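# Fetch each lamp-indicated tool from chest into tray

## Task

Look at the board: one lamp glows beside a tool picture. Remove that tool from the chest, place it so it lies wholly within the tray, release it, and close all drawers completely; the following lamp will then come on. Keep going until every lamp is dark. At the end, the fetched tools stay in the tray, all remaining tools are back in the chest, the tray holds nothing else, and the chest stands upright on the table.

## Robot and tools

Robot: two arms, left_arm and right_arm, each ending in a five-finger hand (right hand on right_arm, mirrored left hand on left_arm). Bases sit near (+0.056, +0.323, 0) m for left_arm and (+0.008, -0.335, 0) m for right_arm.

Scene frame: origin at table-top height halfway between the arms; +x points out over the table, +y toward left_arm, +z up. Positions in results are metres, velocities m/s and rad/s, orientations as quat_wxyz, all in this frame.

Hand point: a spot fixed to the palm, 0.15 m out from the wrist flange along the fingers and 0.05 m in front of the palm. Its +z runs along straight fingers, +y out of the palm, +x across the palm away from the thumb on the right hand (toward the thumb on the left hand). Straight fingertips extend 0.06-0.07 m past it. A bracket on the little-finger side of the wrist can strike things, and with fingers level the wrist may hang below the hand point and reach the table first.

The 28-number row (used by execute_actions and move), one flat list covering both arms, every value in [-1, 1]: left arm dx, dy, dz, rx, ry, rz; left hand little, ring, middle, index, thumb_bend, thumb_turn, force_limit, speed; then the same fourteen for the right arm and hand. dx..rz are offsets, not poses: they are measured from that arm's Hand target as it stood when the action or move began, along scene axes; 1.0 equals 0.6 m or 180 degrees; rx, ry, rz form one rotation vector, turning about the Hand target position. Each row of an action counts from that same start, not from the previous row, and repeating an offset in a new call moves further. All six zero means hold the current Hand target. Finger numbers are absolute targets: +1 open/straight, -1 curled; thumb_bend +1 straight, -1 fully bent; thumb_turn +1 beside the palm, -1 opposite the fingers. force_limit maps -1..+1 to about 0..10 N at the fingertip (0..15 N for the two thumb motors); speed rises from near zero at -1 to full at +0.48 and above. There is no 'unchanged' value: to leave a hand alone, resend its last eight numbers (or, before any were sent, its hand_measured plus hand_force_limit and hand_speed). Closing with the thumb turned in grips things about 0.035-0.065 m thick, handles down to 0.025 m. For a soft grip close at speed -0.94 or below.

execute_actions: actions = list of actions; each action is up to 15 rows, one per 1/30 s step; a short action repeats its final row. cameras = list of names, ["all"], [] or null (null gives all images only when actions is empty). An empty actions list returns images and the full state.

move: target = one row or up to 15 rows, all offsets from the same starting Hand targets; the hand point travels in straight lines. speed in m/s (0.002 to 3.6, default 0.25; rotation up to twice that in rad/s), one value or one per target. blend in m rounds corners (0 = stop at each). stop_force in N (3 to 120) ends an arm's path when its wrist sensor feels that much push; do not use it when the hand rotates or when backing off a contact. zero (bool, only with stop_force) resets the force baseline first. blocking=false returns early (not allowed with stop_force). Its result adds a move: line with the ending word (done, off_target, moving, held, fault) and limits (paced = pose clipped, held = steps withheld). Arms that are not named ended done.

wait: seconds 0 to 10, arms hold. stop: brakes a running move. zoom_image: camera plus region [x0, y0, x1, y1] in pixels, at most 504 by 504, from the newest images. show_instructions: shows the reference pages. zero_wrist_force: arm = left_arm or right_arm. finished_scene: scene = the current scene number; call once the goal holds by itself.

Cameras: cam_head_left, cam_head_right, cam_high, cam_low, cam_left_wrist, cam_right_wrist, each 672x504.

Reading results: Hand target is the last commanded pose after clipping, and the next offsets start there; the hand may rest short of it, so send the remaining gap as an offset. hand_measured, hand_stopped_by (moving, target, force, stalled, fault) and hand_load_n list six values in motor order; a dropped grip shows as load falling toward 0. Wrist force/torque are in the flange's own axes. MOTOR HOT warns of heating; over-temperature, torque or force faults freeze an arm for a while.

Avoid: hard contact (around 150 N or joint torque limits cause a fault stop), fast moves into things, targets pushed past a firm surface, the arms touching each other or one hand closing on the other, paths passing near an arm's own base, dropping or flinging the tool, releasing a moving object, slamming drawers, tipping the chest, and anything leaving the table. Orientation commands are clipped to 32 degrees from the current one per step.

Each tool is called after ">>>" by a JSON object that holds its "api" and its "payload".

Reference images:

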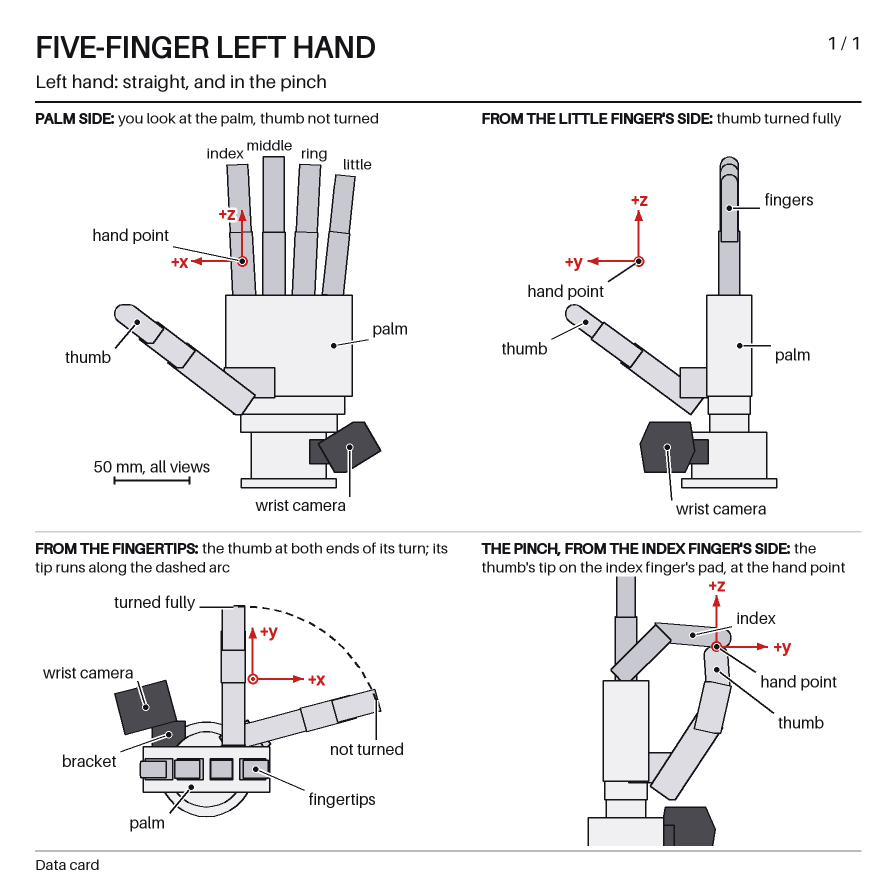

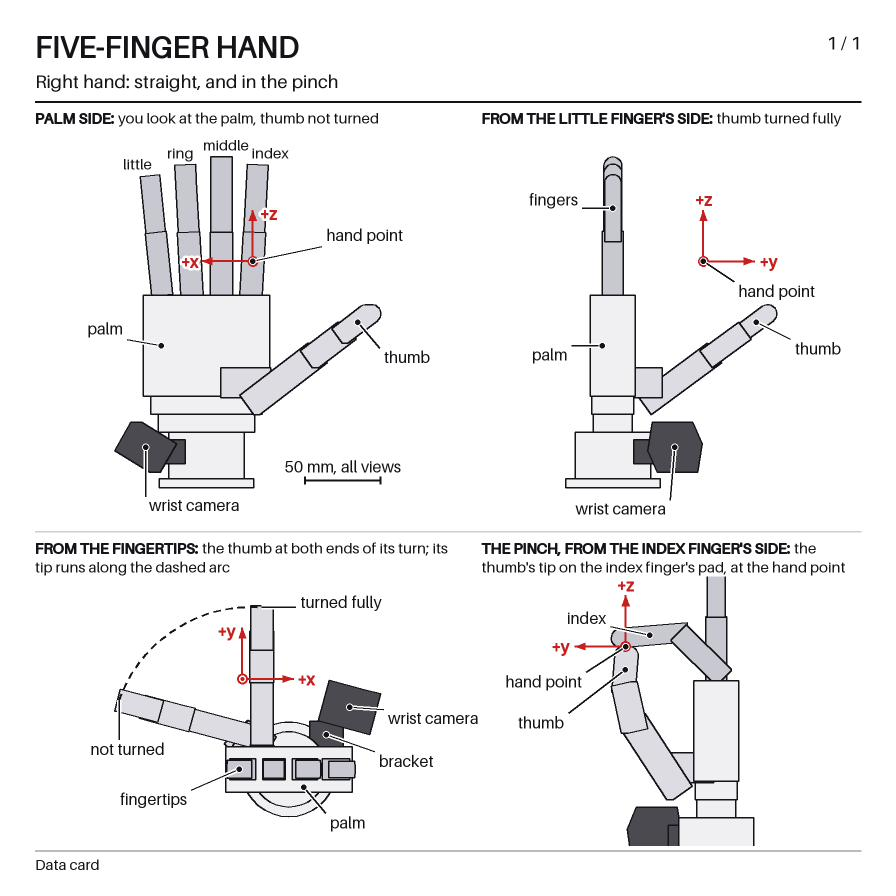

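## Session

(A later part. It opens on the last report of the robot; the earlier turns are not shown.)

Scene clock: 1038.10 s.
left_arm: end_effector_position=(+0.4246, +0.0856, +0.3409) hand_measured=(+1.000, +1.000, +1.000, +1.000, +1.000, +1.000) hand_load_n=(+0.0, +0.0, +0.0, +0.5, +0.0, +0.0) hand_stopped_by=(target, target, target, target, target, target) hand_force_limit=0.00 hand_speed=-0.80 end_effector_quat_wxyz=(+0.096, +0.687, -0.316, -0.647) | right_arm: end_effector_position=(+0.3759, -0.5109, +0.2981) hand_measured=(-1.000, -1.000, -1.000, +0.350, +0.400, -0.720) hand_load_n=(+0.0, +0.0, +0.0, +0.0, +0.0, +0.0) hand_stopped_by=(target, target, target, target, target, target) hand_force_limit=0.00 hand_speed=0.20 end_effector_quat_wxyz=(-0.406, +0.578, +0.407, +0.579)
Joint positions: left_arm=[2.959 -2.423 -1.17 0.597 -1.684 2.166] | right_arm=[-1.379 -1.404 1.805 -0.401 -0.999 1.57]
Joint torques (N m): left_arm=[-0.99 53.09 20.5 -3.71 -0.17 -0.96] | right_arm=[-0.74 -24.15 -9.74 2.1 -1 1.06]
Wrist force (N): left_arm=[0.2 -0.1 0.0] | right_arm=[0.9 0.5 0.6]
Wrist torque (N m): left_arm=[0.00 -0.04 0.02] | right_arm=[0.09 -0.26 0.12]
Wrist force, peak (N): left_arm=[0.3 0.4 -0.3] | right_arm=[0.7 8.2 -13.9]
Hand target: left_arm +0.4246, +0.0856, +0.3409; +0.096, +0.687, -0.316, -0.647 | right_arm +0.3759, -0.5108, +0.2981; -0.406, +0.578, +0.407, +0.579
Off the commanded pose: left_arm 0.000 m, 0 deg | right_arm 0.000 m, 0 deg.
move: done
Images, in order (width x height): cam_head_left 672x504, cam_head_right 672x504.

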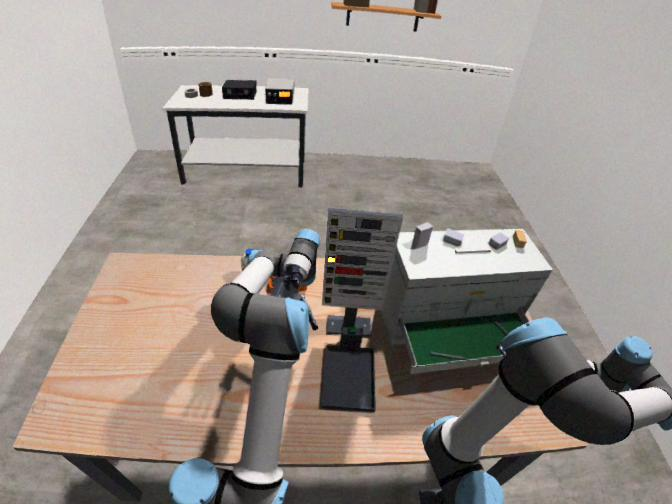

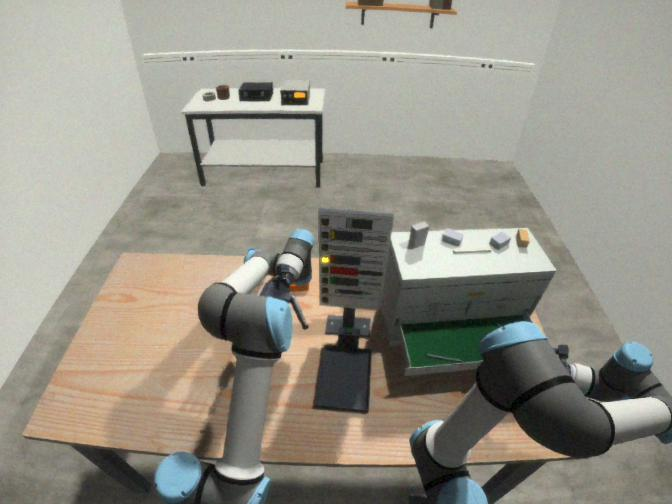

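>>> {"api": "move", "payload": {"target": [[0,0,0,0,0,0,1,1,1,1,1,1,0,-0.8,0.0252,0.2932,0.2032,0,0,0,-1,-1,-1,0.35,0.4,-0.72,0.0,0.2],[0,0,0,0,0,0,1,1,1,1,1,1,0,-0.8,0.2093,0.0215,0.2032,0,0,-0.25,-1,-1,-1,0.35,0.4,-0.72,0.0,0.2],[0,0,0,0,0,0,1,1,1,1,1,1,0,-0.8,0.1477,-0.3018,0.2032,0,0,-0.5,-1,-1,-1,0.35,0.4,-0.72,0.0,0.2],[0,0,0,0,0,0,1,1,1,1,1,1,0,-0.8,-0.1248,-0.4852,0.2032,0,0,-0.75,-1,-1,-1,0.35,0.4,-0.72,0.0,0.2]], "speed": 0.4, "blend": 0.03}}

Scene clock: 1172.90 s.
left_arm: end_effector_position=(+0.4246, +0.0856, +0.3409) hand_measured=(+1.000, +1.000, +1.000, +1.000, +1.000, +1.000) hand_load_n=(+0.0, +0.0, +0.0, +0.0, +0.0, +0.0) hand_stopped_by=(target, target, target, target, target, target) hand_force_limit=0.00 hand_speed=-0.80 end_effector_quat_wxyz=(+0.096, +0.687, -0.316, -0.647) | right_arm: end_effector_position=(+0.3011, -0.8020, +0.4201) hand_measured=(-1.000, -1.000, -1.000, +0.350, +0.400, -0.720) hand_load_n=(+0.0, +0.0, +0.0, +0.0, +0.0, +0.0) hand_stopped_by=(target, target, target, target, target, target) hand_force_limit=0.00 hand_speed=0.20 end_effector_quat_wxyz=(+0.379, +0.597, -0.378, +0.597)
Joint positions: left_arm=[2.959 -2.423 -1.17 0.597 -1.684 2.166] | right_arm=[-1.187 -1.801 1.867 -0.065 1.549 1.569]
Joint torques (N m): left_arm=[-0.6 52.54 20.43 -3.67 -0.51 -1.25] | right_arm=[0.05 -15.95 -9.09 0.84 0.61 -1.3]
Wrist force (N): left_arm=[0.1 0.0 -0.2] | right_arm=[0.6 0.1 0.8]
Wrist torque (N m): left_arm=[0.01 -0.02 0.01] | right_arm=[-0.03 -0.19 -0.03]
Wrist force, peak (N): left_arm=[0.4 -0.1 -0.3] | right_arm=[1.8 -0.9 2.5]
Hand target: left_arm +0.4246, +0.0856, +0.3409; +0.096, +0.687, -0.316, -0.647 | right_arm +0.3010, -0.8020, +0.4200; +0.379, +0.597, -0.379, +0.597
Off the commanded pose: left_arm 0.000 m, 0 deg | right_arm 0.000 m, 0 deg.
move: done

>>> {"api": "move", "payload": {"target": [0,0,0,0,0,0,1,1,1,1,1,1,0,-0.8,0.3517,0.305,-0.25,0.3074,-0.3993,-0.109,-1,-1,-1,0.35,0.4,-0.72,0.0,0.2], "speed": 0.25, "cameras": ["cam_right_wrist","cam_head_left"]}}

Scene clock: 1181.27 s.
left_arm: end_effector_position=(+0.4246, +0.0856, +0.3409) hand_measured=(+1.000, +1.000, +1.000, +1.000, +1.000, +1.000) hand_load_n=(+0.0, +0.0, +0.0, +0.0, +0.0, +0.5) hand_stopped_by=(target, target, target, target, target, target) hand_force_limit=0.00 hand_speed=-0.80 end_effector_quat_wxyz=(+0.096, +0.687, -0.316, -0.647) | right_arm: end_effector_position=(+0.5120, -0.6189, +0.2699) hand_measured=(-1.000, -1.000, -1.000, +0.350, +0.400, -0.720) hand_load_n=(+0.0, +0.0, +0.0, +0.0, +0.0, +0.0) hand_stopped_by=(target, target, target, target, target, target) hand_force_limit=0.00 hand_speed=0.20 end_effector_quat_wxyz=(+0.117, -0.183, +0.823, -0.525)
Joint positions: left_arm=[2.959 -2.423 -1.17 0.597 -1.684 2.166] | right_arm=[-0.653 -1.464 1.636 0.318 2.032 3.375]
Joint torques (N m): left_arm=[-0.56 52.52 20.95 -3.92 -0.43 -1.23] | right_arm=[-7 -30.32 -29.16 1.16 1.93 2.06]
Wrist force (N): left_arm=[0.0 0.2 -0.3] | right_arm=[-1.9 -0.8 2.2]
Wrist torque (N m): left_arm=[0.04 -0.01 0.00] | right_arm=[-0.14 0.04 -0.16]
Wrist force, peak (N): left_arm=[0.0 0.1 -0.5] | right_arm=[-2.4 -0.5 2.3]
Hand target: left_arm +0.4246, +0.0856, +0.3409; +0.096, +0.687, -0.316, -0.647 | right_arm +0.5120, -0.6190, +0.2700; +0.117, -0.183, +0.823, -0.525
Off the commanded pose: left_arm 0.000 m, 0 deg | right_arm 0.000 m, 0 deg.
move: done
camera_calibration:
cam_right_wrist: T_world_to_cam=[[-0.392891, 0.202494, -0.897014, 0.57421], [0.499004, 0.866294, -0.023004, 0.288551], [0.77242, -0.456651, -0.441404, -0.448334], [0, 0, 0, 1]] pos_world=[0.427915, -0.570976, 0.323815]
Images, in order (width x height): cam_head_left 672x504, cam_right_wrist 672x504.

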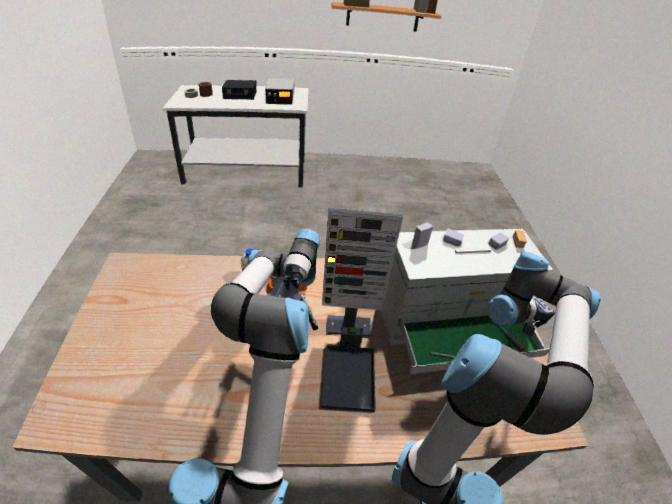

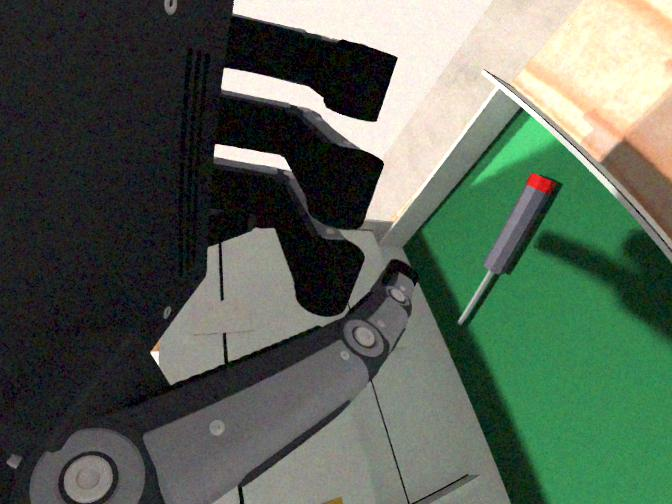

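>>> {"api": "move", "payload": {"target": [0,0,0,0,0,0,1,1,1,1,1,1,0,-0.8,0.0488,-0.0397,-0.18,0,0,0.011,-1,-1,0.35,0.35,0.4,-0.85,0.0,0.2], "speed": 0.15, "cameras": ["cam_right_wrist","cam_head_left"]}}

Scene clock: 1237.13 s.
left_arm: end_effector_position=(+0.4246, +0.0856, +0.3409) hand_measured=(+1.000, +1.000, +1.000, +1.000, +1.000, +1.000) hand_load_n=(+0.0, +0.5, +0.0, +0.0, +0.0, +0.0) hand_stopped_by=(target, target, target, target, target, target) hand_force_limit=0.00 hand_speed=-0.80 end_effector_quat_wxyz=(+0.096, +0.687, -0.316, -0.647) | right_arm: end_effector_position=(+0.5412, -0.6428, +0.1620) hand_measured=(-1.000, -1.000, +0.350, +0.350, +0.400, -0.844) hand_load_n=(+0.0, +0.0, +0.0, +0.0, +0.0, +0.0) hand_stopped_by=(target, target, target, target, target, force) hand_force_limit=0.00 hand_speed=0.20 end_effector_quat_wxyz=(+0.126, -0.197, +0.820, -0.523)
Joint positions: left_arm=[2.959 -2.423 -1.17 0.597 -1.684 2.166] | right_arm=[-0.675 -1.317 1.747 0.048 1.982 3.347]
Joint torques (N m): left_arm=[-0.93 52.37 20.17 -3.96 -0.33 -1.37] | right_arm=[8.24 -24.45 -26.79 0.38 1.8 2.45]
Wrist force (N): left_arm=[0.1 0.1 -0.3] | right_arm=[-1.7 -1.2 2.2]
Wrist torque (N m): left_arm=[0.03 -0.02 0.00] | right_arm=[-0.24 0.03 -0.16]
Wrist force, peak (N): left_arm=[0.3 0.1 -0.4] | right_arm=[-2.2 0.0 3.2]
Hand target: left_arm +0.4246, +0.0856, +0.3409; +0.096, +0.687, -0.316, -0.647 | right_arm +0.5413, -0.6428, +0.1620; +0.126, -0.197, +0.820, -0.523
Off the commanded pose: left_arm 0.000 m, 0 deg | right_arm 0.000 m, 0 deg.
move: done
camera_calibration:
cam_right_wrist: T_world_to_cam=[[-0.399355, 0.188959, -0.897112, 0.488581], [0.469029, 0.882888, -0.0228278, 0.319068], [0.787736, -0.429888, -0.441213, -0.520566], [0, 0, 0, 1]] pos_world=[0.455533, -0.597808, 0.215916]
Images, in order (width x height): cam_head_left 672x504, cam_right_wrist 672x504.

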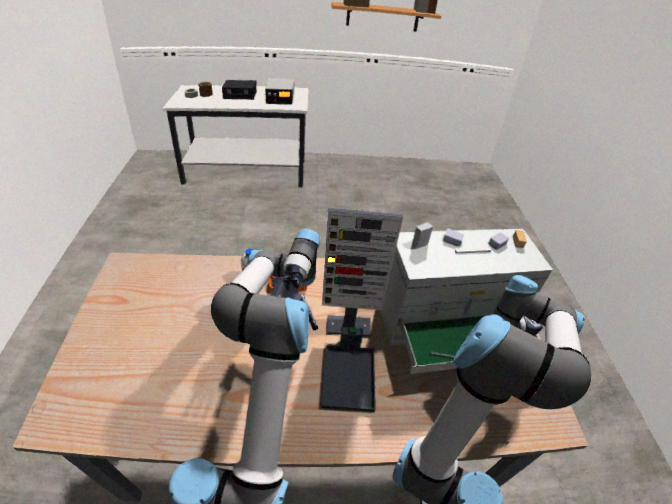

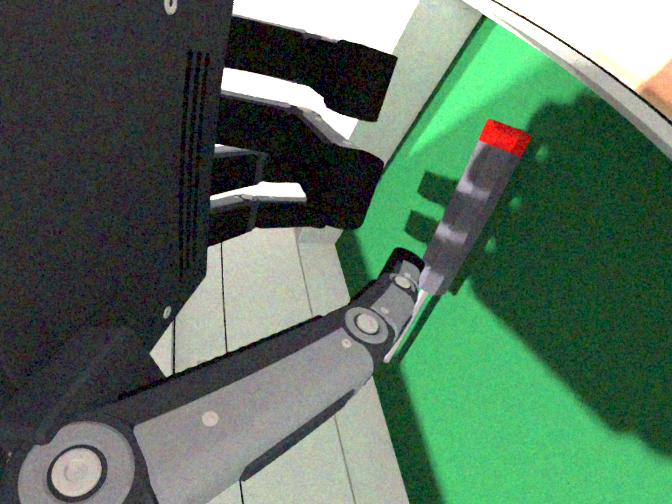

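>>> {"api": "move", "payload": {"target": [0,0,0,0,0,0,1,1,1,1,1,1,0,-0.8,-0.006,0.0118,-0.01,0,0,0,-1,-1,0.35,0.35,0.4,-0.85,0.0,0.2], "speed": 0.1}}

>>> {"api": "move", "payload": {"target": [0,0,0,0,0,0,1,1,1,1,1,1,0,-0.8,0,0,-0.08,0,0,0,-1,-1,0.35,0.35,0.4,-0.85,0.0,0.2], "speed": 0.03, "stop_force": 4, "cameras": ["cam_right_wrist"]}}

Scene clock: 1294.03 s.
left_arm: end_effector_position=(+0.4246, +0.0856, +0.3409) hand_measured=(+1.000, +1.000, +1.000, +1.000, +1.000, +1.000) hand_load_n=(+0.0, +0.0, +0.0, +0.0, +0.0, +0.0) hand_stopped_by=(target, target, target, target, target, target) hand_force_limit=0.00 hand_speed=-0.80 end_effector_quat_wxyz=(+0.096, +0.687, -0.316, -0.647) | right_arm: end_effector_position=(+0.5377, -0.6356, +0.1560) hand_measured=(-1.000, -1.000, +0.350, +0.350, +0.400, -0.844) hand_load_n=(+0.0, +0.0, -0.5, +0.0, +0.0, +0.0) hand_stopped_by=(target, target, target, target, target, force) hand_force_limit=0.00 hand_speed=0.20 end_effector_quat_wxyz=(+0.126, -0.197, +0.820, -0.523)
Joint positions: left_arm=[2.959 -2.423 -1.17 0.597 -1.684 2.166] | right_arm=[-0.666 -1.324 1.773 0.03 1.99 3.351]
Joint torques (N m): left_arm=[-1.67 52.62 20.29 -3.93 -0.37 -1.36] | right_arm=[-3.2 -28.27 -26.61 1.07 -0.03 1.38]
Wrist force (N): left_arm=[0.1 0.3 -0.1] | right_arm=[-1.8 -1.3 2.2]
Wrist torque (N m): left_arm=[0.06 -0.02 0.00] | right_arm=[-0.25 0.04 -0.28]
Wrist force, peak (N): left_arm=[0.2 0.1 -0.4] | right_arm=[-1.8 -1.3 2.6]
Hand target: left_arm +0.4246, +0.0856, +0.3409; +0.096, +0.687, -0.316, -0.647 | right_arm +0.5377, -0.6357, +0.1560; +0.126, -0.197, +0.820, -0.523
Off the commanded pose: left_arm 0.000 m, 0 deg | right_arm 0.000 m, 0 deg.
move: done

Scene clock: 1296.47 s.
left_arm: end_effector_position=(+0.4246, +0.0856, +0.3409) hand_measured=(+1.000, +1.000, +1.000, +1.000, +1.000, +1.000) hand_load_n=(+0.0, +0.0, +0.0, +0.0, +0.0, +0.0) hand_stopped_by=(target, target, target, target, target, target) hand_force_limit=0.00 hand_speed=-0.80 end_effector_quat_wxyz=(+0.096, +0.687, -0.316, -0.647) | right_arm: end_effector_position=(+0.5377, -0.6357, +0.1176) hand_measured=(-1.000, -1.000, +0.350, +0.350, +0.398, -0.844) hand_load_n=(+0.0, +0.0, +0.0, +0.0, -2.0, -0.5) hand_stopped_by=(target, target, target, target, target, force) hand_force_limit=0.00 hand_speed=0.20 end_effector_quat_wxyz=(+0.126, -0.197, +0.820, -0.523)
Joint positions: left_arm=[2.959 -2.423 -1.17 0.597 -1.684 2.166] | right_arm=[-0.666 -1.279 1.825 -0.066 1.99 3.351]
Joint torques (N m): left_arm=[-0.6 52.74 20.01 -3.78 -0.43 -1.11] | right_arm=[-6.88 -27.18 -26.34 -2 -0.78 -1.71]
Wrist force (N): left_arm=[0.2 0.2 -0.1] | right_arm=[-1.7 -3.9 1.0]
Wrist torque (N m): left_arm=[0.04 -0.04 0.01] | right_arm=[-0.28 0.05 -0.29]
Wrist force, peak (N): left_arm=[0.2 0.4 -0.4] | right_arm=[-2.2 -13.8 -10.7]
Hand target: left_arm +0.4246, +0.0856, +0.3409; +0.096, +0.687, -0.316, -0.647 | right_arm +0.5377, -0.6357, +0.1176; +0.126, -0.197, +0.820, -0.523 (not the last commanded pose)
Off the commanded pose: left_arm 0.000 m, 0 deg | right_arm 0.010 m, 0 deg.
move: contact (right_arm)
camera_calibration:
cam_right_wrist: T_world_to_cam=[[-0.399253, 0.188903, -0.897169, 0.445811], [0.468993, 0.882907, -0.0228086, 0.313496], [0.787809, -0.429873, -0.441097, -0.534355], [0, 0, 0, 1]] pos_world=[0.451933, -0.590708, 0.171416]
Images, in order (width x height): cam_right_wrist 672x504.

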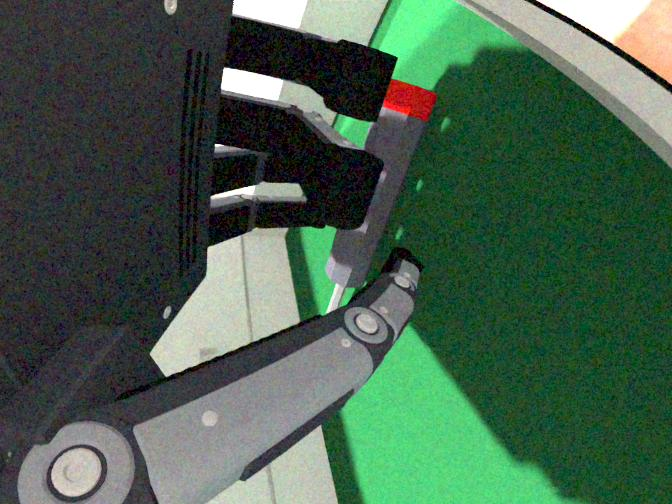

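>>> {"api": "move", "payload": {"target": [[0,0,0,0,0,0,1,1,1,1,1,1,0,-0.8,0,0,0.003,0,0,0,-1,-1,0.35,0.35,0.4,-0.85,0.0,0.2],[0,0,0,0,0,0,1,1,1,1,1,1,0,-0.8,0,0,0.003,0,0,0,-1,-1,-0.4,-0.4,0.4,-0.85,-0.1,-0.6]], "speed": 0.05, "cameras": ["cam_right_wrist"]}}

Scene clock: 1310.70 s.
left_arm: end_effector_position=(+0.4246, +0.0856, +0.3409) hand_measured=(+1.000, +1.000, +1.000, +1.000, +1.000, +1.000) hand_load_n=(+0.0, +0.0, +0.0, +0.0, +0.0, +0.0) hand_stopped_by=(target, target, target, target, target, target) hand_force_limit=0.00 hand_speed=-0.80 end_effector_quat_wxyz=(+0.096, +0.687, -0.316, -0.647) | right_arm: end_effector_position=(+0.5377, -0.6357, +0.1194) hand_measured=(-1.000, -1.000, -0.160, -0.192, +0.404, -0.844) hand_load_n=(+0.0, +0.0, +6.0, +11.0, +19.0, +0.0) hand_stopped_by=(target, target, force, force, target, force) hand_force_limit=-0.10 hand_speed=-0.60 end_effector_quat_wxyz=(+0.126, -0.197, +0.820, -0.523)
Joint positions: left_arm=[2.959 -2.423 -1.17 0.597 -1.684 2.166] | right_arm=[-0.666 -1.282 1.823 -0.062 1.99 3.351]
Joint torques (N m): left_arm=[-0.31 52.11 20.47 -3.72 -0.36 -1.22] | right_arm=[-5.76 -30.13 -18.83 -1.89 -0.16 -1.7]
Wrist force (N): left_arm=[0.2 0.1 -0.2] | right_arm=[-2.4 -3.0 2.0]
Wrist torque (N m): left_arm=[0.02 -0.04 0.01] | right_arm=[-0.22 0.06 -0.26]
Wrist force, peak (N): left_arm=[-0.1 0.5 -0.2] | right_arm=[-2.5 -3.4 2.1]
Hand target: left_arm +0.4246, +0.0856, +0.3409; +0.096, +0.687, -0.316, -0.647 | right_arm +0.5377, -0.6357, +0.1194; +0.126, -0.197, +0.820, -0.523
Off the commanded pose: left_arm 0.000 m, 0 deg | right_arm 0.000 m, 0 deg.
move: done
camera_calibration:
cam_right_wrist: T_world_to_cam=[[-0.399253, 0.188903, -0.897169, 0.447516], [0.468993, 0.882907, -0.0228086, 0.31354], [0.787809, -0.429873, -0.441097, -0.533517], [0, 0, 0, 1]] pos_world=[0.451933, -0.590708, 0.173316]
Images, in order (width x height): cam_right_wrist 672x504.

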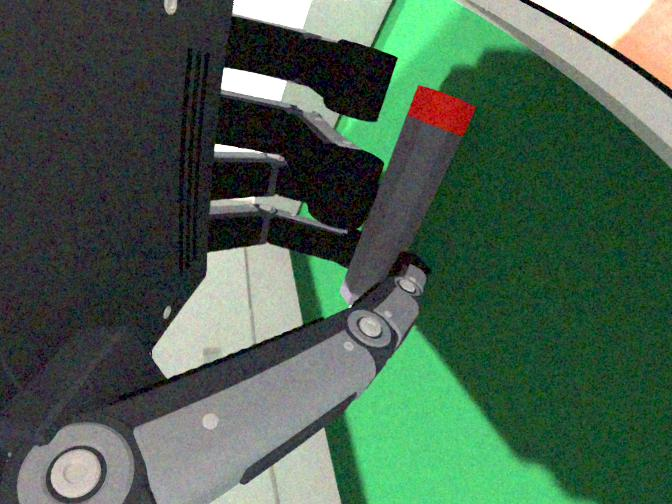

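>>> {"api": "move", "payload": {"target": [[0,0,0,0,0,0,1,1,1,1,1,1,0,-0.8,0,0,0,0,0,0,-1,-1,-0.4,-0.18,0.4,-0.85,-0.1,-0.6],[0,0.1,0.02,0,0,0,1,1,1,1,1,1,0,-0.8,0,0,0.06,0,0,0,-1,-1,-0.4,-0.18,0.4,-0.85,-0.1,-0.6],[0,0.6,0.05,0,0,0,1,1,1,1,1,1,0,-0.8,0,0,0.27,0,0,0,-1,-1,-0.4,-0.18,0.4,-0.85,-0.1,-0.6]], "speed": 0.15, "blend": [0,0.01,0], "cameras": ["cam_right_wrist","cam_head_left","cam_high"]}}

Scene clock: 1361.63 s.
left_arm: end_effector_position=(+0.4247, +0.1707, +0.3545) hand_measured=(+1.000, +1.000, +1.000, +1.000, +1.000, +1.000) hand_load_n=(+0.0, +0.0, +0.0, +0.0, +0.0, +0.0) hand_stopped_by=(target, target, target, target, target, target) hand_force_limit=0.00 hand_speed=-0.80 end_effector_quat_wxyz=(+0.096, +0.687, -0.316, -0.647) | right_arm: end_effector_position=(+0.5378, -0.6357, +0.1735) hand_measured=(-1.000, -1.000, -0.160, -0.178, +0.404, -0.844) hand_load_n=(+0.0, +0.0, +7.0, +7.5, +17.0, +0.5) hand_stopped_by=(target, target, force, force, target, force) hand_force_limit=-0.10 hand_speed=-0.60 end_effector_quat_wxyz=(+0.126, -0.197, +0.820, -0.523)
Joint positions: left_arm=[3.09 -2.35 -1.269 0.626 -1.813 2.186] | right_arm=[-0.666 -1.341 1.746 0.075 1.99 3.351]
Joint torques (N m): left_arm=[-10.5 39.05 30.2 -3.89 1.05 1.76] | right_arm=[-4.59 -21.82 -6.29 -2.66 -0.65 1.65]
Wrist force (N): left_arm=[0.4 0.0 -0.1] | right_arm=[-1.8 -0.6 2.3]
Wrist torque (N m): left_arm=[0.01 -0.07 -0.15] | right_arm=[-0.19 0.04 -0.25]
Wrist force, peak (N): left_arm=[-3.1 -6.3 1.4] | right_arm=[-2.5 -3.4 2.1]
Hand target: left_arm +0.4247, +0.1706, +0.3545; +0.096, +0.687, -0.316, -0.647 (not the last commanded pose) | right_arm +0.5377, -0.6357, +0.1734; +0.126, -0.197, +0.820, -0.523 (not the last commanded pose)
Off the commanded pose: left_arm 0.275 m, 0 deg | right_arm 0.108 m, 0 deg.
move: held (left_arm; a check stopped the path), off_target (right_arm; braked when a check withheld steps of left_arm); path passed 2 of 3 targets; limits=held
pose unreachable (left arm): on one or more control steps of this call, first in action 0 (counted from 0), this arm could not follow its commanded pose, so it was not sent that pose on those steps. It may still have moved: this result reports where it is.
cause: moving toward the commanded pose would bring two parts of the arm too close to each other (joints 4 (wrist 1) to 6 (wrist 3) lie between them).
camera_calibration:
cam_right_wrist: T_world_to_cam=[[-0.399225, 0.188785, -0.897206, 0.49602], [0.468959, 0.882923, -0.0228903, 0.31477], [0.787843, -0.429891, -0.441018, -0.509777], [0, 0, 0, 1]] pos_world=[0.452034, -0.590708, 0.227417]
Images, in order (width x height): cam_head_left 672x504, cam_high 672x504, cam_right_wrist 672x504.

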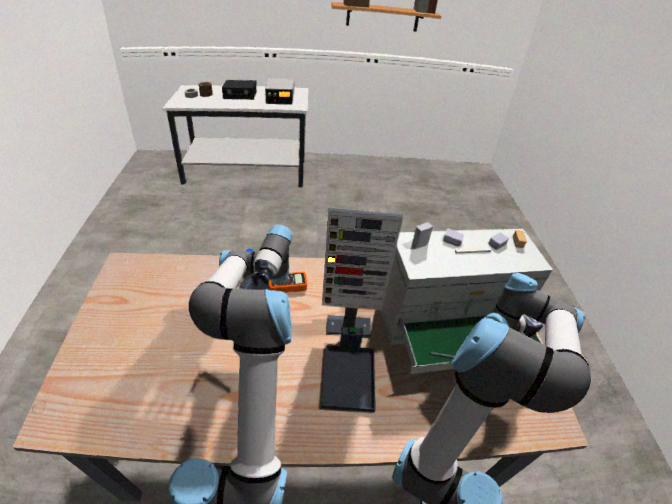

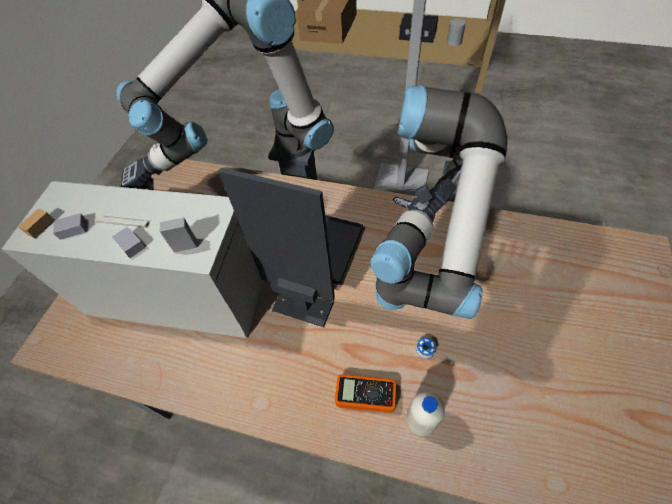

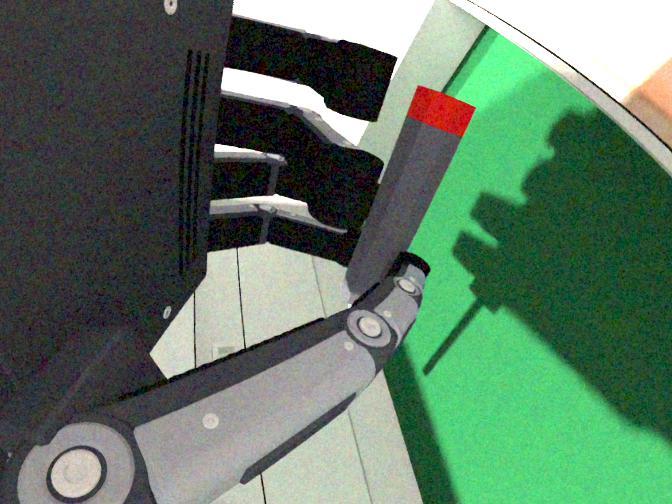

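>>> {"api": "move", "payload": {"target": [[0.0498,0.2255,0.083,0,0,0.111,1,1,1,1,1,1,0,-0.8,0,0,0.06,0,0,0,-1,-1,-0.4,-0.18,0.4,-0.85,-0.1,-0.6],[0.0195,0.4545,0.083,0,0,0.222,1,1,1,1,1,1,0,-0.8,0,0,0.12,0,0,0,-1,-1,-0.4,-0.18,0.4,-0.85,-0.1,-0.6],[-0.0872,0.659,0.083,0,0,0.333,1,1,1,1,1,1,0,-0.8,0,0,0.178,0,0,0,-1,-1,-0.4,-0.18,0.4,-0.85,-0.1,-0.6]], "speed": 0.25, "blend": [0.02,0.02,0], "cameras": ["cam_right_wrist","cam_head_left"]}}

Scene clock: 1389.07 s.
left_arm: end_effector_position=(+0.4324, +0.2082, +0.3683) hand_measured=(+1.000, +1.000, +1.000, +1.000, +1.000, +1.000) hand_load_n=(+0.5, +0.0, +0.0, +0.0, +0.0, +0.0) hand_stopped_by=(target, target, target, target, target, target) hand_force_limit=0.00 hand_speed=-0.80 end_effector_quat_wxyz=(+0.128, +0.702, -0.282, -0.642) | right_arm: end_effector_position=(+0.5377, -0.6357, +0.1917) hand_measured=(-1.000, -1.000, -0.160, -0.178, +0.404, -0.844) hand_load_n=(-0.5, +0.0, +7.0, +7.5, +17.0, +0.5) hand_stopped_by=(target, target, force, force, target, force) hand_force_limit=-0.10 hand_speed=-0.60 end_effector_quat_wxyz=(+0.126, -0.197, +0.820, -0.523) end_effector_velocity=(+0.000, +0.000, -0.002) end_effector_angular_velocity=(+0.000, -0.001, -0.001)
Joint positions: left_arm=[3.19 -2.322 -1.281 0.61 -1.815 2.186] | right_arm=[-0.666 -1.357 1.716 0.12 1.99 3.351]
Joint velocities: left_arm=[within noise] | right_arm=[0 0.002 0.003 -0.005 0.001 0]
Joint torques (N m): left_arm=[3.65 39.25 22.68 -0.15 1.3 1.86] | right_arm=[-4.08 -21.16 -7.5 -2.65 0.69 0.91]
Wrist force (N): left_arm=[0.4 0.0 -0.2] | right_arm=[-1.5 -0.6 2.4]
Wrist torque (N m): left_arm=[0.05 -0.08 -0.15] | right_arm=[-0.18 0.01 -0.22]
Wrist force, peak (N): left_arm=[-9.4 -11.5 0.6] | right_arm=[-1.8 -0.2 2.8]
Hand target: left_arm +0.4325, +0.2083, +0.3682; +0.128, +0.702, -0.282, -0.642 (not the last commanded pose) | right_arm +0.5377, -0.6357, +0.1914; +0.126, -0.197, +0.820, -0.523 (not the last commanded pose)
Off the commanded pose: left_arm 0.365 m, 54 deg | right_arm 0.089 m, 0 deg.
move: held (left_arm; a check stopped the path), off_target (right_arm; braked when a check withheld steps of left_arm); path passed 0 of 3 targets; limits=held
pose unreachable (left arm): on one or more control steps of this call, first in action 0 (counted from 0), this arm could not follow its commanded pose, so it was not sent that pose on those steps. It may still have moved: this result reports where it is.
cause: moving toward the commanded pose would bring two parts of the arm too close to each other (joints 4 (wrist 1) to 6 (wrist 3) lie between them).
camera_calibration:
cam_right_wrist: T_world_to_cam=[[-0.399168, 0.188855, -0.897217, 0.512277], [0.469064, 0.882869, -0.0228502, 0.315095], [0.787809, -0.429973, -0.440998, -0.501832], [0, 0, 0, 1]] pos_world=[0.452033, -0.590708, 0.245517]
Images, in order (width x height): cam_head_left 672x504, cam_right_wrist 672x504.

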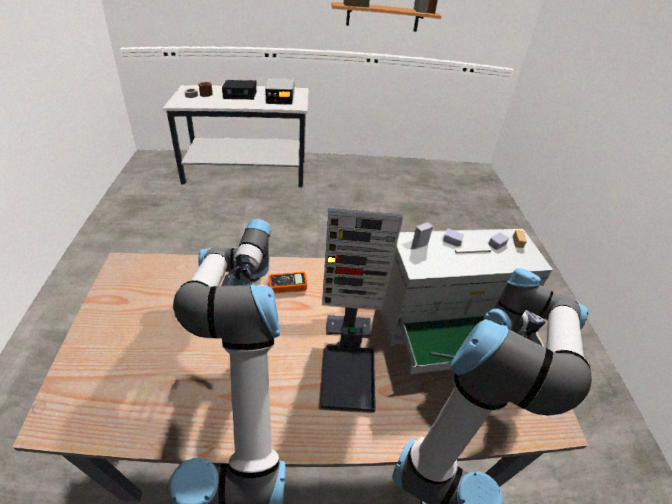

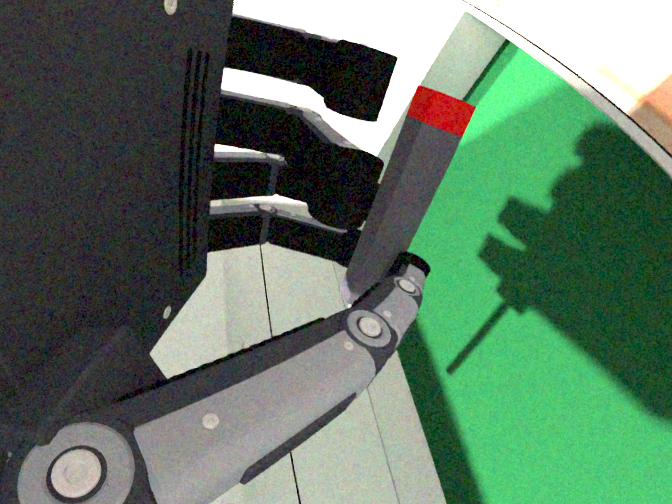

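>>> {"api": "move", "payload": {"target": [[0,0,0,0,0,0.167,1,1,1,1,1,1,0,-0.8,0,0,0.06,0,0,0,-1,-1,-0.4,-0.18,0.4,-0.85,-0.1,-0.6]], "speed": 0.25}}

Scene clock: 1402.40 s.
left_arm: end_effector_position=(+0.4324, +0.2083, +0.3682) hand_measured=(+1.000, +1.000, +1.000, +1.000, +1.000, +1.000) hand_load_n=(+0.0, +0.0, +0.0, +0.0, +0.0, +0.0) hand_stopped_by=(target, target, target, target, target, target) hand_force_limit=0.00 hand_speed=-0.80 end_effector_quat_wxyz=(+0.290, +0.751, -0.090, -0.587) | right_arm: end_effector_position=(+0.5377, -0.6357, +0.2275) hand_measured=(-1.000, -1.000, -0.160, -0.178, +0.404, -0.844) hand_load_n=(+0.0, +0.0, +7.0, +7.5, +17.0, +0.5) hand_stopped_by=(target, target, force, force, target, force) hand_force_limit=-0.10 hand_speed=-0.60 end_effector_quat_wxyz=(+0.126, -0.197, +0.820, -0.523)
Joint positions: left_arm=[3.409 -2.212 -1.478 0.693 -1.514 2.141] | right_arm=[-0.666 -1.383 1.652 0.21 1.99 3.351]
Joint torques (N m): left_arm=[-4.61 36.1 26.79 -3.82 0.21 2.66] | right_arm=[-2.31 -22.33 -7.54 -2.6 -0.29 -0.99]
Wrist force (N): left_arm=[0.3 -0.1 0.2] | right_arm=[-1.4 -0.5 2.4]
Wrist torque (N m): left_arm=[-0.04 -0.06 0.02] | right_arm=[-0.17 -0.02 -0.22]
Wrist force, peak (N): left_arm=[0.6 0.5 -0.5] | right_arm=[-1.8 -0.7 2.6]
Hand target: left_arm +0.4325, +0.2083, +0.3682; +0.290, +0.751, -0.090, -0.587 | right_arm +0.5377, -0.6357, +0.2274; +0.126, -0.197, +0.820, -0.523
Off the commanded pose: left_arm 0.000 m, 0 deg | right_arm 0.000 m, 0 deg.
move: done

>>> {"api": "move", "payload": {"target": [[0.0275,0.2262,0.0,0,0,0.111,1,1,1,1,1,1,0,-0.8,0,0,0.05,0,0,0,-1,-1,-0.4,-0.18,0.4,-0.85,-0.1,-0.6],[-0.024,0.448,0.0,0,0,0.222,1,1,1,1,1,1,0,-0.8,0,0,0.1,0,0,0,-1,-1,-0.4,-0.18,0.4,-0.85,-0.1,-0.6],[-0.111,0.5955,0.0,0,0,0.3056,1,1,1,1,1,1,0,-0.8,0,0,0.1,0,0,0,-1,-1,-0.4,-0.18,0.4,-0.85,-0.1,-0.6]], "speed": 0.3, "blend": [0.02,0.02,0], "cameras": ["cam_low","cam_head_left"]}}

Scene clock: 1415.80 s.
left_arm: end_effector_position=(+0.3659, +0.5656, +0.3683) hand_measured=(+1.000, +1.000, +1.000, +1.000, +1.000, +1.000) hand_load_n=(+0.0, +0.0, +0.0, +0.0, +0.0, +0.0) hand_stopped_by=(target, target, target, target, target, target) hand_force_limit=0.00 hand_speed=-0.80 end_effector_quat_wxyz=(+0.528, +0.708, +0.267, -0.386) | right_arm: end_effector_position=(+0.5377, -0.6357, +0.2874) hand_measured=(-1.000, -1.000, -0.160, -0.178, +0.404, -0.844) hand_load_n=(+0.0, +0.0, +7.0, +7.5, +17.0, +0.5) hand_stopped_by=(target, target, force, force, target, force) hand_force_limit=-0.10 hand_speed=-0.60 end_effector_quat_wxyz=(+0.126, -0.197, +0.820, -0.523)
Joint positions: left_arm=[4.369 -2.212 -1.479 0.694 -1.513 2.141] | right_arm=[-0.666 -1.411 1.529 0.361 1.99 3.351]
Joint torques (N m): left_arm=[8.84 46.14 3.46 -0.04 -1.24 -2.23] | right_arm=[-5.18 -21.35 -8.09 -2.59 0.99 1.7]
Wrist force (N): left_arm=[0.3 -0.1 0.0] | right_arm=[-1.6 -0.6 2.4]
Wrist torque (N m): left_arm=[-0.04 -0.06 -0.03] | right_arm=[-0.17 -0.01 -0.24]
Wrist force, peak (N): left_arm=[1.3 2.2 0.6] | right_arm=[-2.0 -0.4 2.5]
Hand target: left_arm +0.3659, +0.5656, +0.3682; +0.528, +0.708, +0.267, -0.386 | right_arm +0.5377, -0.6357, +0.2874; +0.126, -0.197, +0.820, -0.523
Off the commanded pose: left_arm 0.000 m, 0 deg | right_arm 0.000 m, 0 deg.
move: done
Images, in order (width x height): cam_head_left 672x504, cam_low 672x504.

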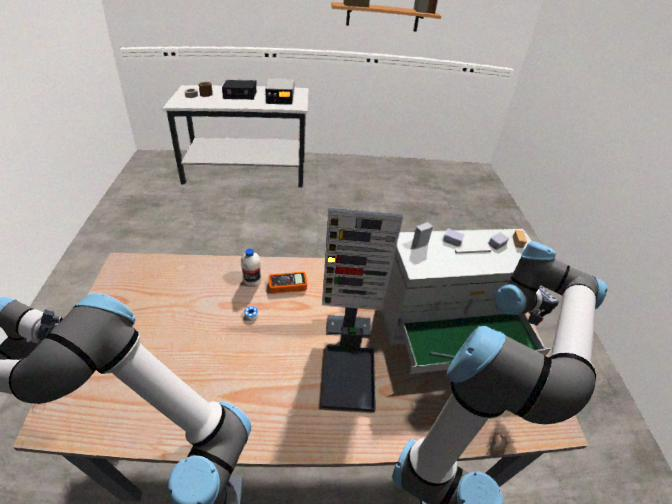

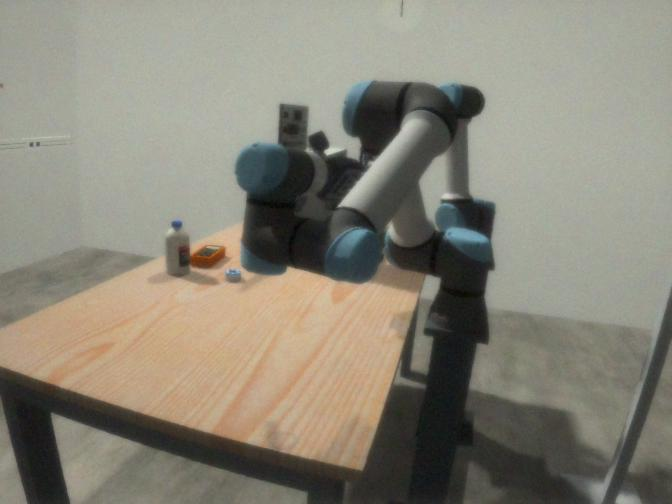

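>>> {"api": "move", "payload": {"target": [[0,0,0,0,0,0,1,1,1,1,1,1,0,-0.8,-0.1295,0.2262,0.021,0,0,-0.05,-1,-1,-0.4,-0.18,0.4,-0.85,-0.1,-0.6],[0,0,0,0,0,0,1,1,1,1,1,1,0,-0.8,-0.1437,0.8595,-0.0623,0,0,-0.15,-1,-1,-0.4,-0.18,0.4,-0.85,-0.1,-0.6]], "speed": 0.2, "blend": [0.04,0], "cameras": ["cam_right_wrist","cam_head_left","cam_head_right"]}}

Scene clock: 1435.53 s.
left_arm: end_effector_position=(+0.3659, +0.5656, +0.3682) hand_measured=(+1.000, +1.000, +1.000, +1.000, +1.000, +1.000) hand_load_n=(+0.0, +0.0, +0.0, +0.0, +0.0, +0.0) hand_stopped_by=(target, target, target, target, target, target) hand_force_limit=0.00 hand_speed=-0.80 end_effector_quat_wxyz=(+0.528, +0.708, +0.267, -0.386) | right_arm: end_effector_position=(+0.4564, -0.3201, +0.2769) hand_measured=(-1.000, -1.000, -0.160, -0.178, +0.404, -0.844) hand_load_n=(+0.0, +0.0, +7.0, +7.5, +17.0, +0.5) hand_stopped_by=(target, target, force, force, target, force) hand_force_limit=-0.10 hand_speed=-0.60 end_effector_quat_wxyz=(+0.051, -0.075, +0.839, -0.536)
Joint positions: left_arm=[4.369 -2.211 -1.479 0.694 -1.513 2.141] | right_arm=[0.152 -1.23 1.561 1.247 2.708 4.724]
Joint torques (N m): left_arm=[9.49 46.45 1.46 0.03 -1.27 2] | right_arm=[-5.5 -38.04 -4 0.73 -0.13 -1.59]
Wrist force (N): left_arm=[0.4 0.0 0.0] | right_arm=[-1.7 -1.1 2.7]
Wrist torque (N m): left_arm=[-0.02 -0.08 -0.03] | right_arm=[-0.28 0.04 -0.17]
Wrist force, peak (N): left_arm=[0.6 0.2 0.3] | right_arm=[-3.9 3.9 -1.3]
Hand target: left_arm +0.3659, +0.5656, +0.3682; +0.528, +0.708, +0.267, -0.386 | right_arm +0.4563, -0.3201, +0.2768; +0.051, -0.075, +0.839, -0.536 (not the last commanded pose)
Off the commanded pose: left_arm 0.000 m, 0 deg | right_arm 0.202 m, 10 deg.
move: held (right_arm; a check stopped the path); path passed 1 of 2 targets; limits=held
pose unreachable (right arm): on one or more control steps of this call, first in action 0 (counted from 0), this arm could not follow its commanded pose, so it was not sent that pose on those steps. It may still have moved: this result reports where it is.
cause: moving toward the commanded pose would bring two parts of the arm too close to each other (joints 4 (wrist 1) to 6 (wrist 3) lie between them).
camera_calibration:
cam_right_wrist: T_world_to_cam=[[-0.324982, 0.295049, -0.898517, 0.497192], [0.702859, 0.711027, -0.0207322, -0.085705], [0.632753, -0.638268, -0.438449, -0.261004], [0, 0, 0, 1]] pos_world=[0.386968, -0.252348, 0.330522]
Images, in order (width x height): cam_head_left 672x504, cam_head_right 672x504, cam_right_wrist 672x504.

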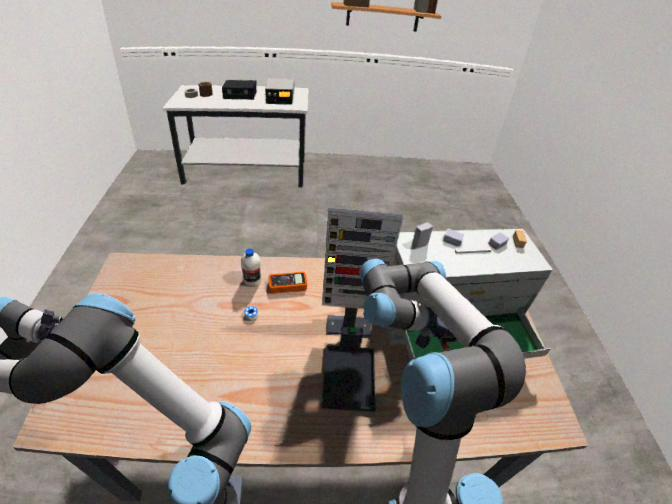

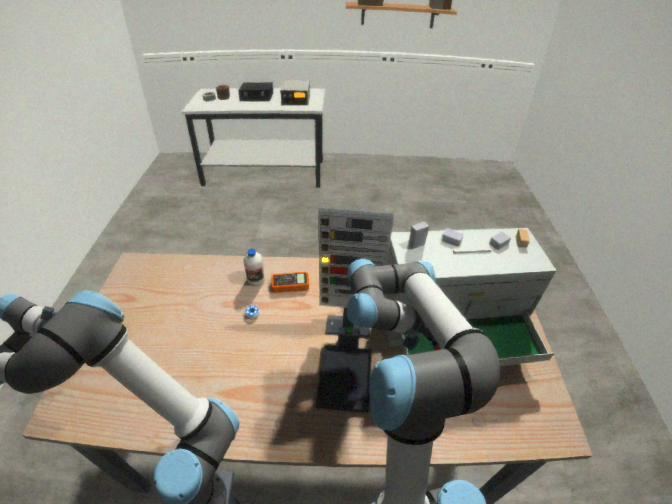

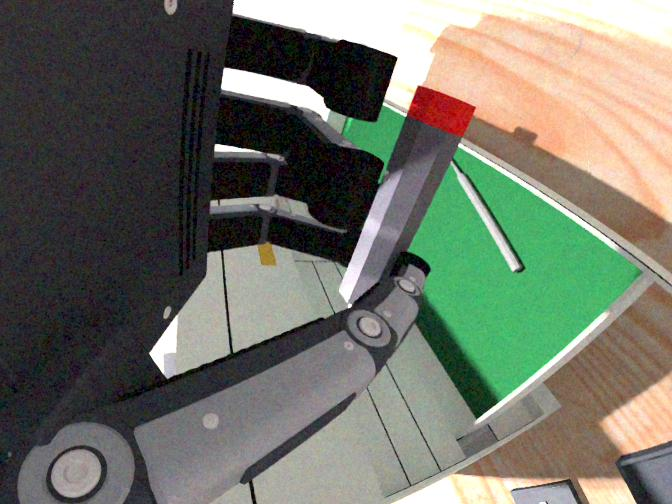

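>>> {"api": "move", "payload": {"target": [[0,0,0,0,0,0,1,1,1,1,1,1,0,-0.8,0.0395,0.167,0.0,0,0,0.222,-1,-1,-0.4,-0.18,0.4,-0.85,-0.1,-0.6],[0,0,0,0,0,0,1,1,1,1,1,1,0,-0.8,0.073,0.367,-0.045,0,0,0.444,-1,-1,-0.4,-0.18,0.4,-0.85,-0.1,-0.6]], "speed": 0.2, "blend": [0.03,0], "cameras": ["cam_right_wrist","cam_head_left","cam_head_right"]}}

Scene clock: 1496.57 s.
left_arm: end_effector_position=(+0.3659, +0.5656, +0.3682) hand_measured=(+1.000, +1.000, +1.000, +1.000, +1.000, +1.000) hand_load_n=(+0.0, +0.0, +0.0, +0.0, +0.0, +0.0) hand_stopped_by=(target, target, target, target, target, target) hand_force_limit=0.00 hand_speed=-0.80 end_effector_quat_wxyz=(+0.528, +0.708, +0.267, -0.386) | right_arm: end_effector_position=(+0.5001, -0.1000, +0.2497) hand_measured=(-1.000, -1.000, -0.160, -0.178, +0.404, -0.844) hand_load_n=(+0.0, +0.0, +7.0, +7.5, +17.0, +0.5) hand_stopped_by=(target, target, force, force, target, force) hand_force_limit=-0.10 hand_speed=-0.60 end_effector_quat_wxyz=(-0.383, +0.597, -0.595, +0.378)
Joint positions: left_arm=[4.369 -2.211 -1.479 0.694 -1.513 2.141] | right_arm=[0.188 -1.597 1.823 0.217 1.766 3.237]
Joint torques (N m): left_arm=[9.04 45.8 3.76 -0.21 -1.15 1.86] | right_arm=[8.17 -26.61 -24.36 2.56 -0.83 1.37]
Wrist force (N): left_arm=[0.1 0.0 0.1] | right_arm=[-1.8 -0.8 2.7]
Wrist torque (N m): left_arm=[-0.02 -0.03 -0.04] | right_arm=[-0.22 0.04 -0.27]
Wrist force, peak (N): left_arm=[0.4 0.2 0.4] | right_arm=[-2.0 -0.8 3.2]
Hand target: left_arm +0.3659, +0.5656, +0.3682; +0.528, +0.708, +0.267, -0.386 | right_arm +0.5001, -0.0999, +0.2498; -0.383, +0.597, -0.595, +0.378
Off the commanded pose: left_arm 0.000 m, 0 deg | right_arm 0.000 m, 0 deg.
move: done
camera_calibration:
cam_right_wrist: T_world_to_cam=[[-0.347604, -0.268423, -0.898399, 0.376948], [-0.576717, 0.816677, -0.0208658, 0.377022], [0.739303, 0.510869, -0.438685, -0.0984641], [0, 0, 0, 1]] pos_world=[0.421258, -0.156422, 0.303321]
Images, in order (width x height): cam_head_left 672x504, cam_head_right 672x504, cam_right_wrist 672x504.

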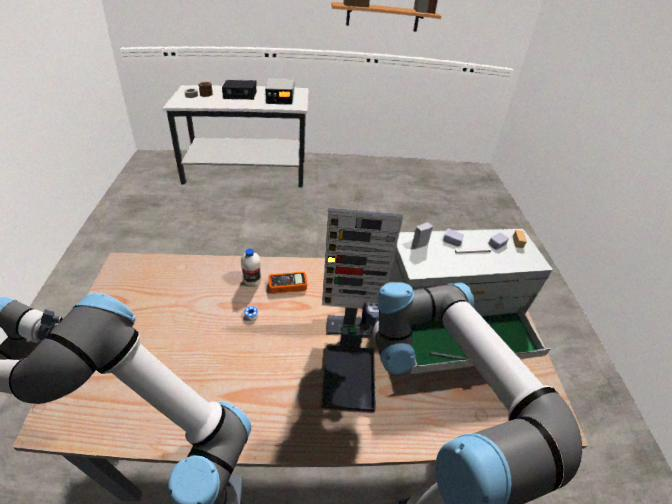

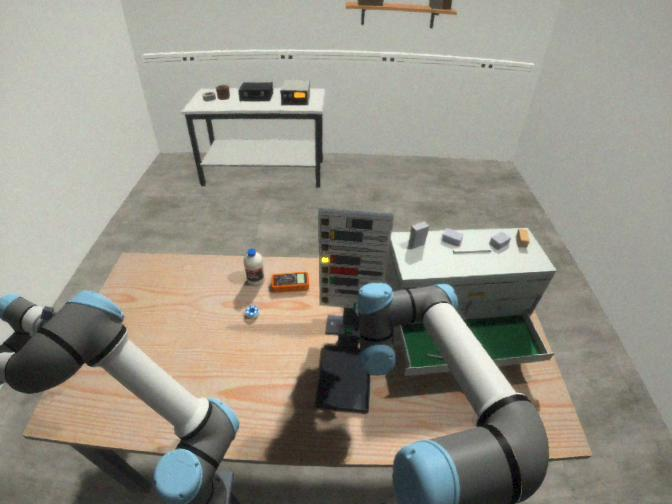

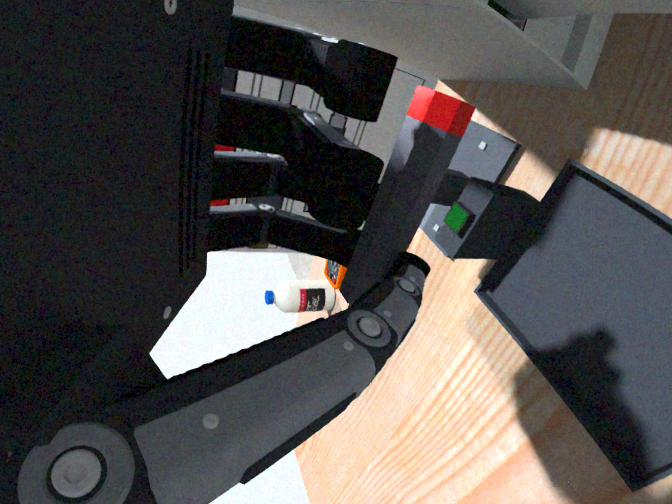

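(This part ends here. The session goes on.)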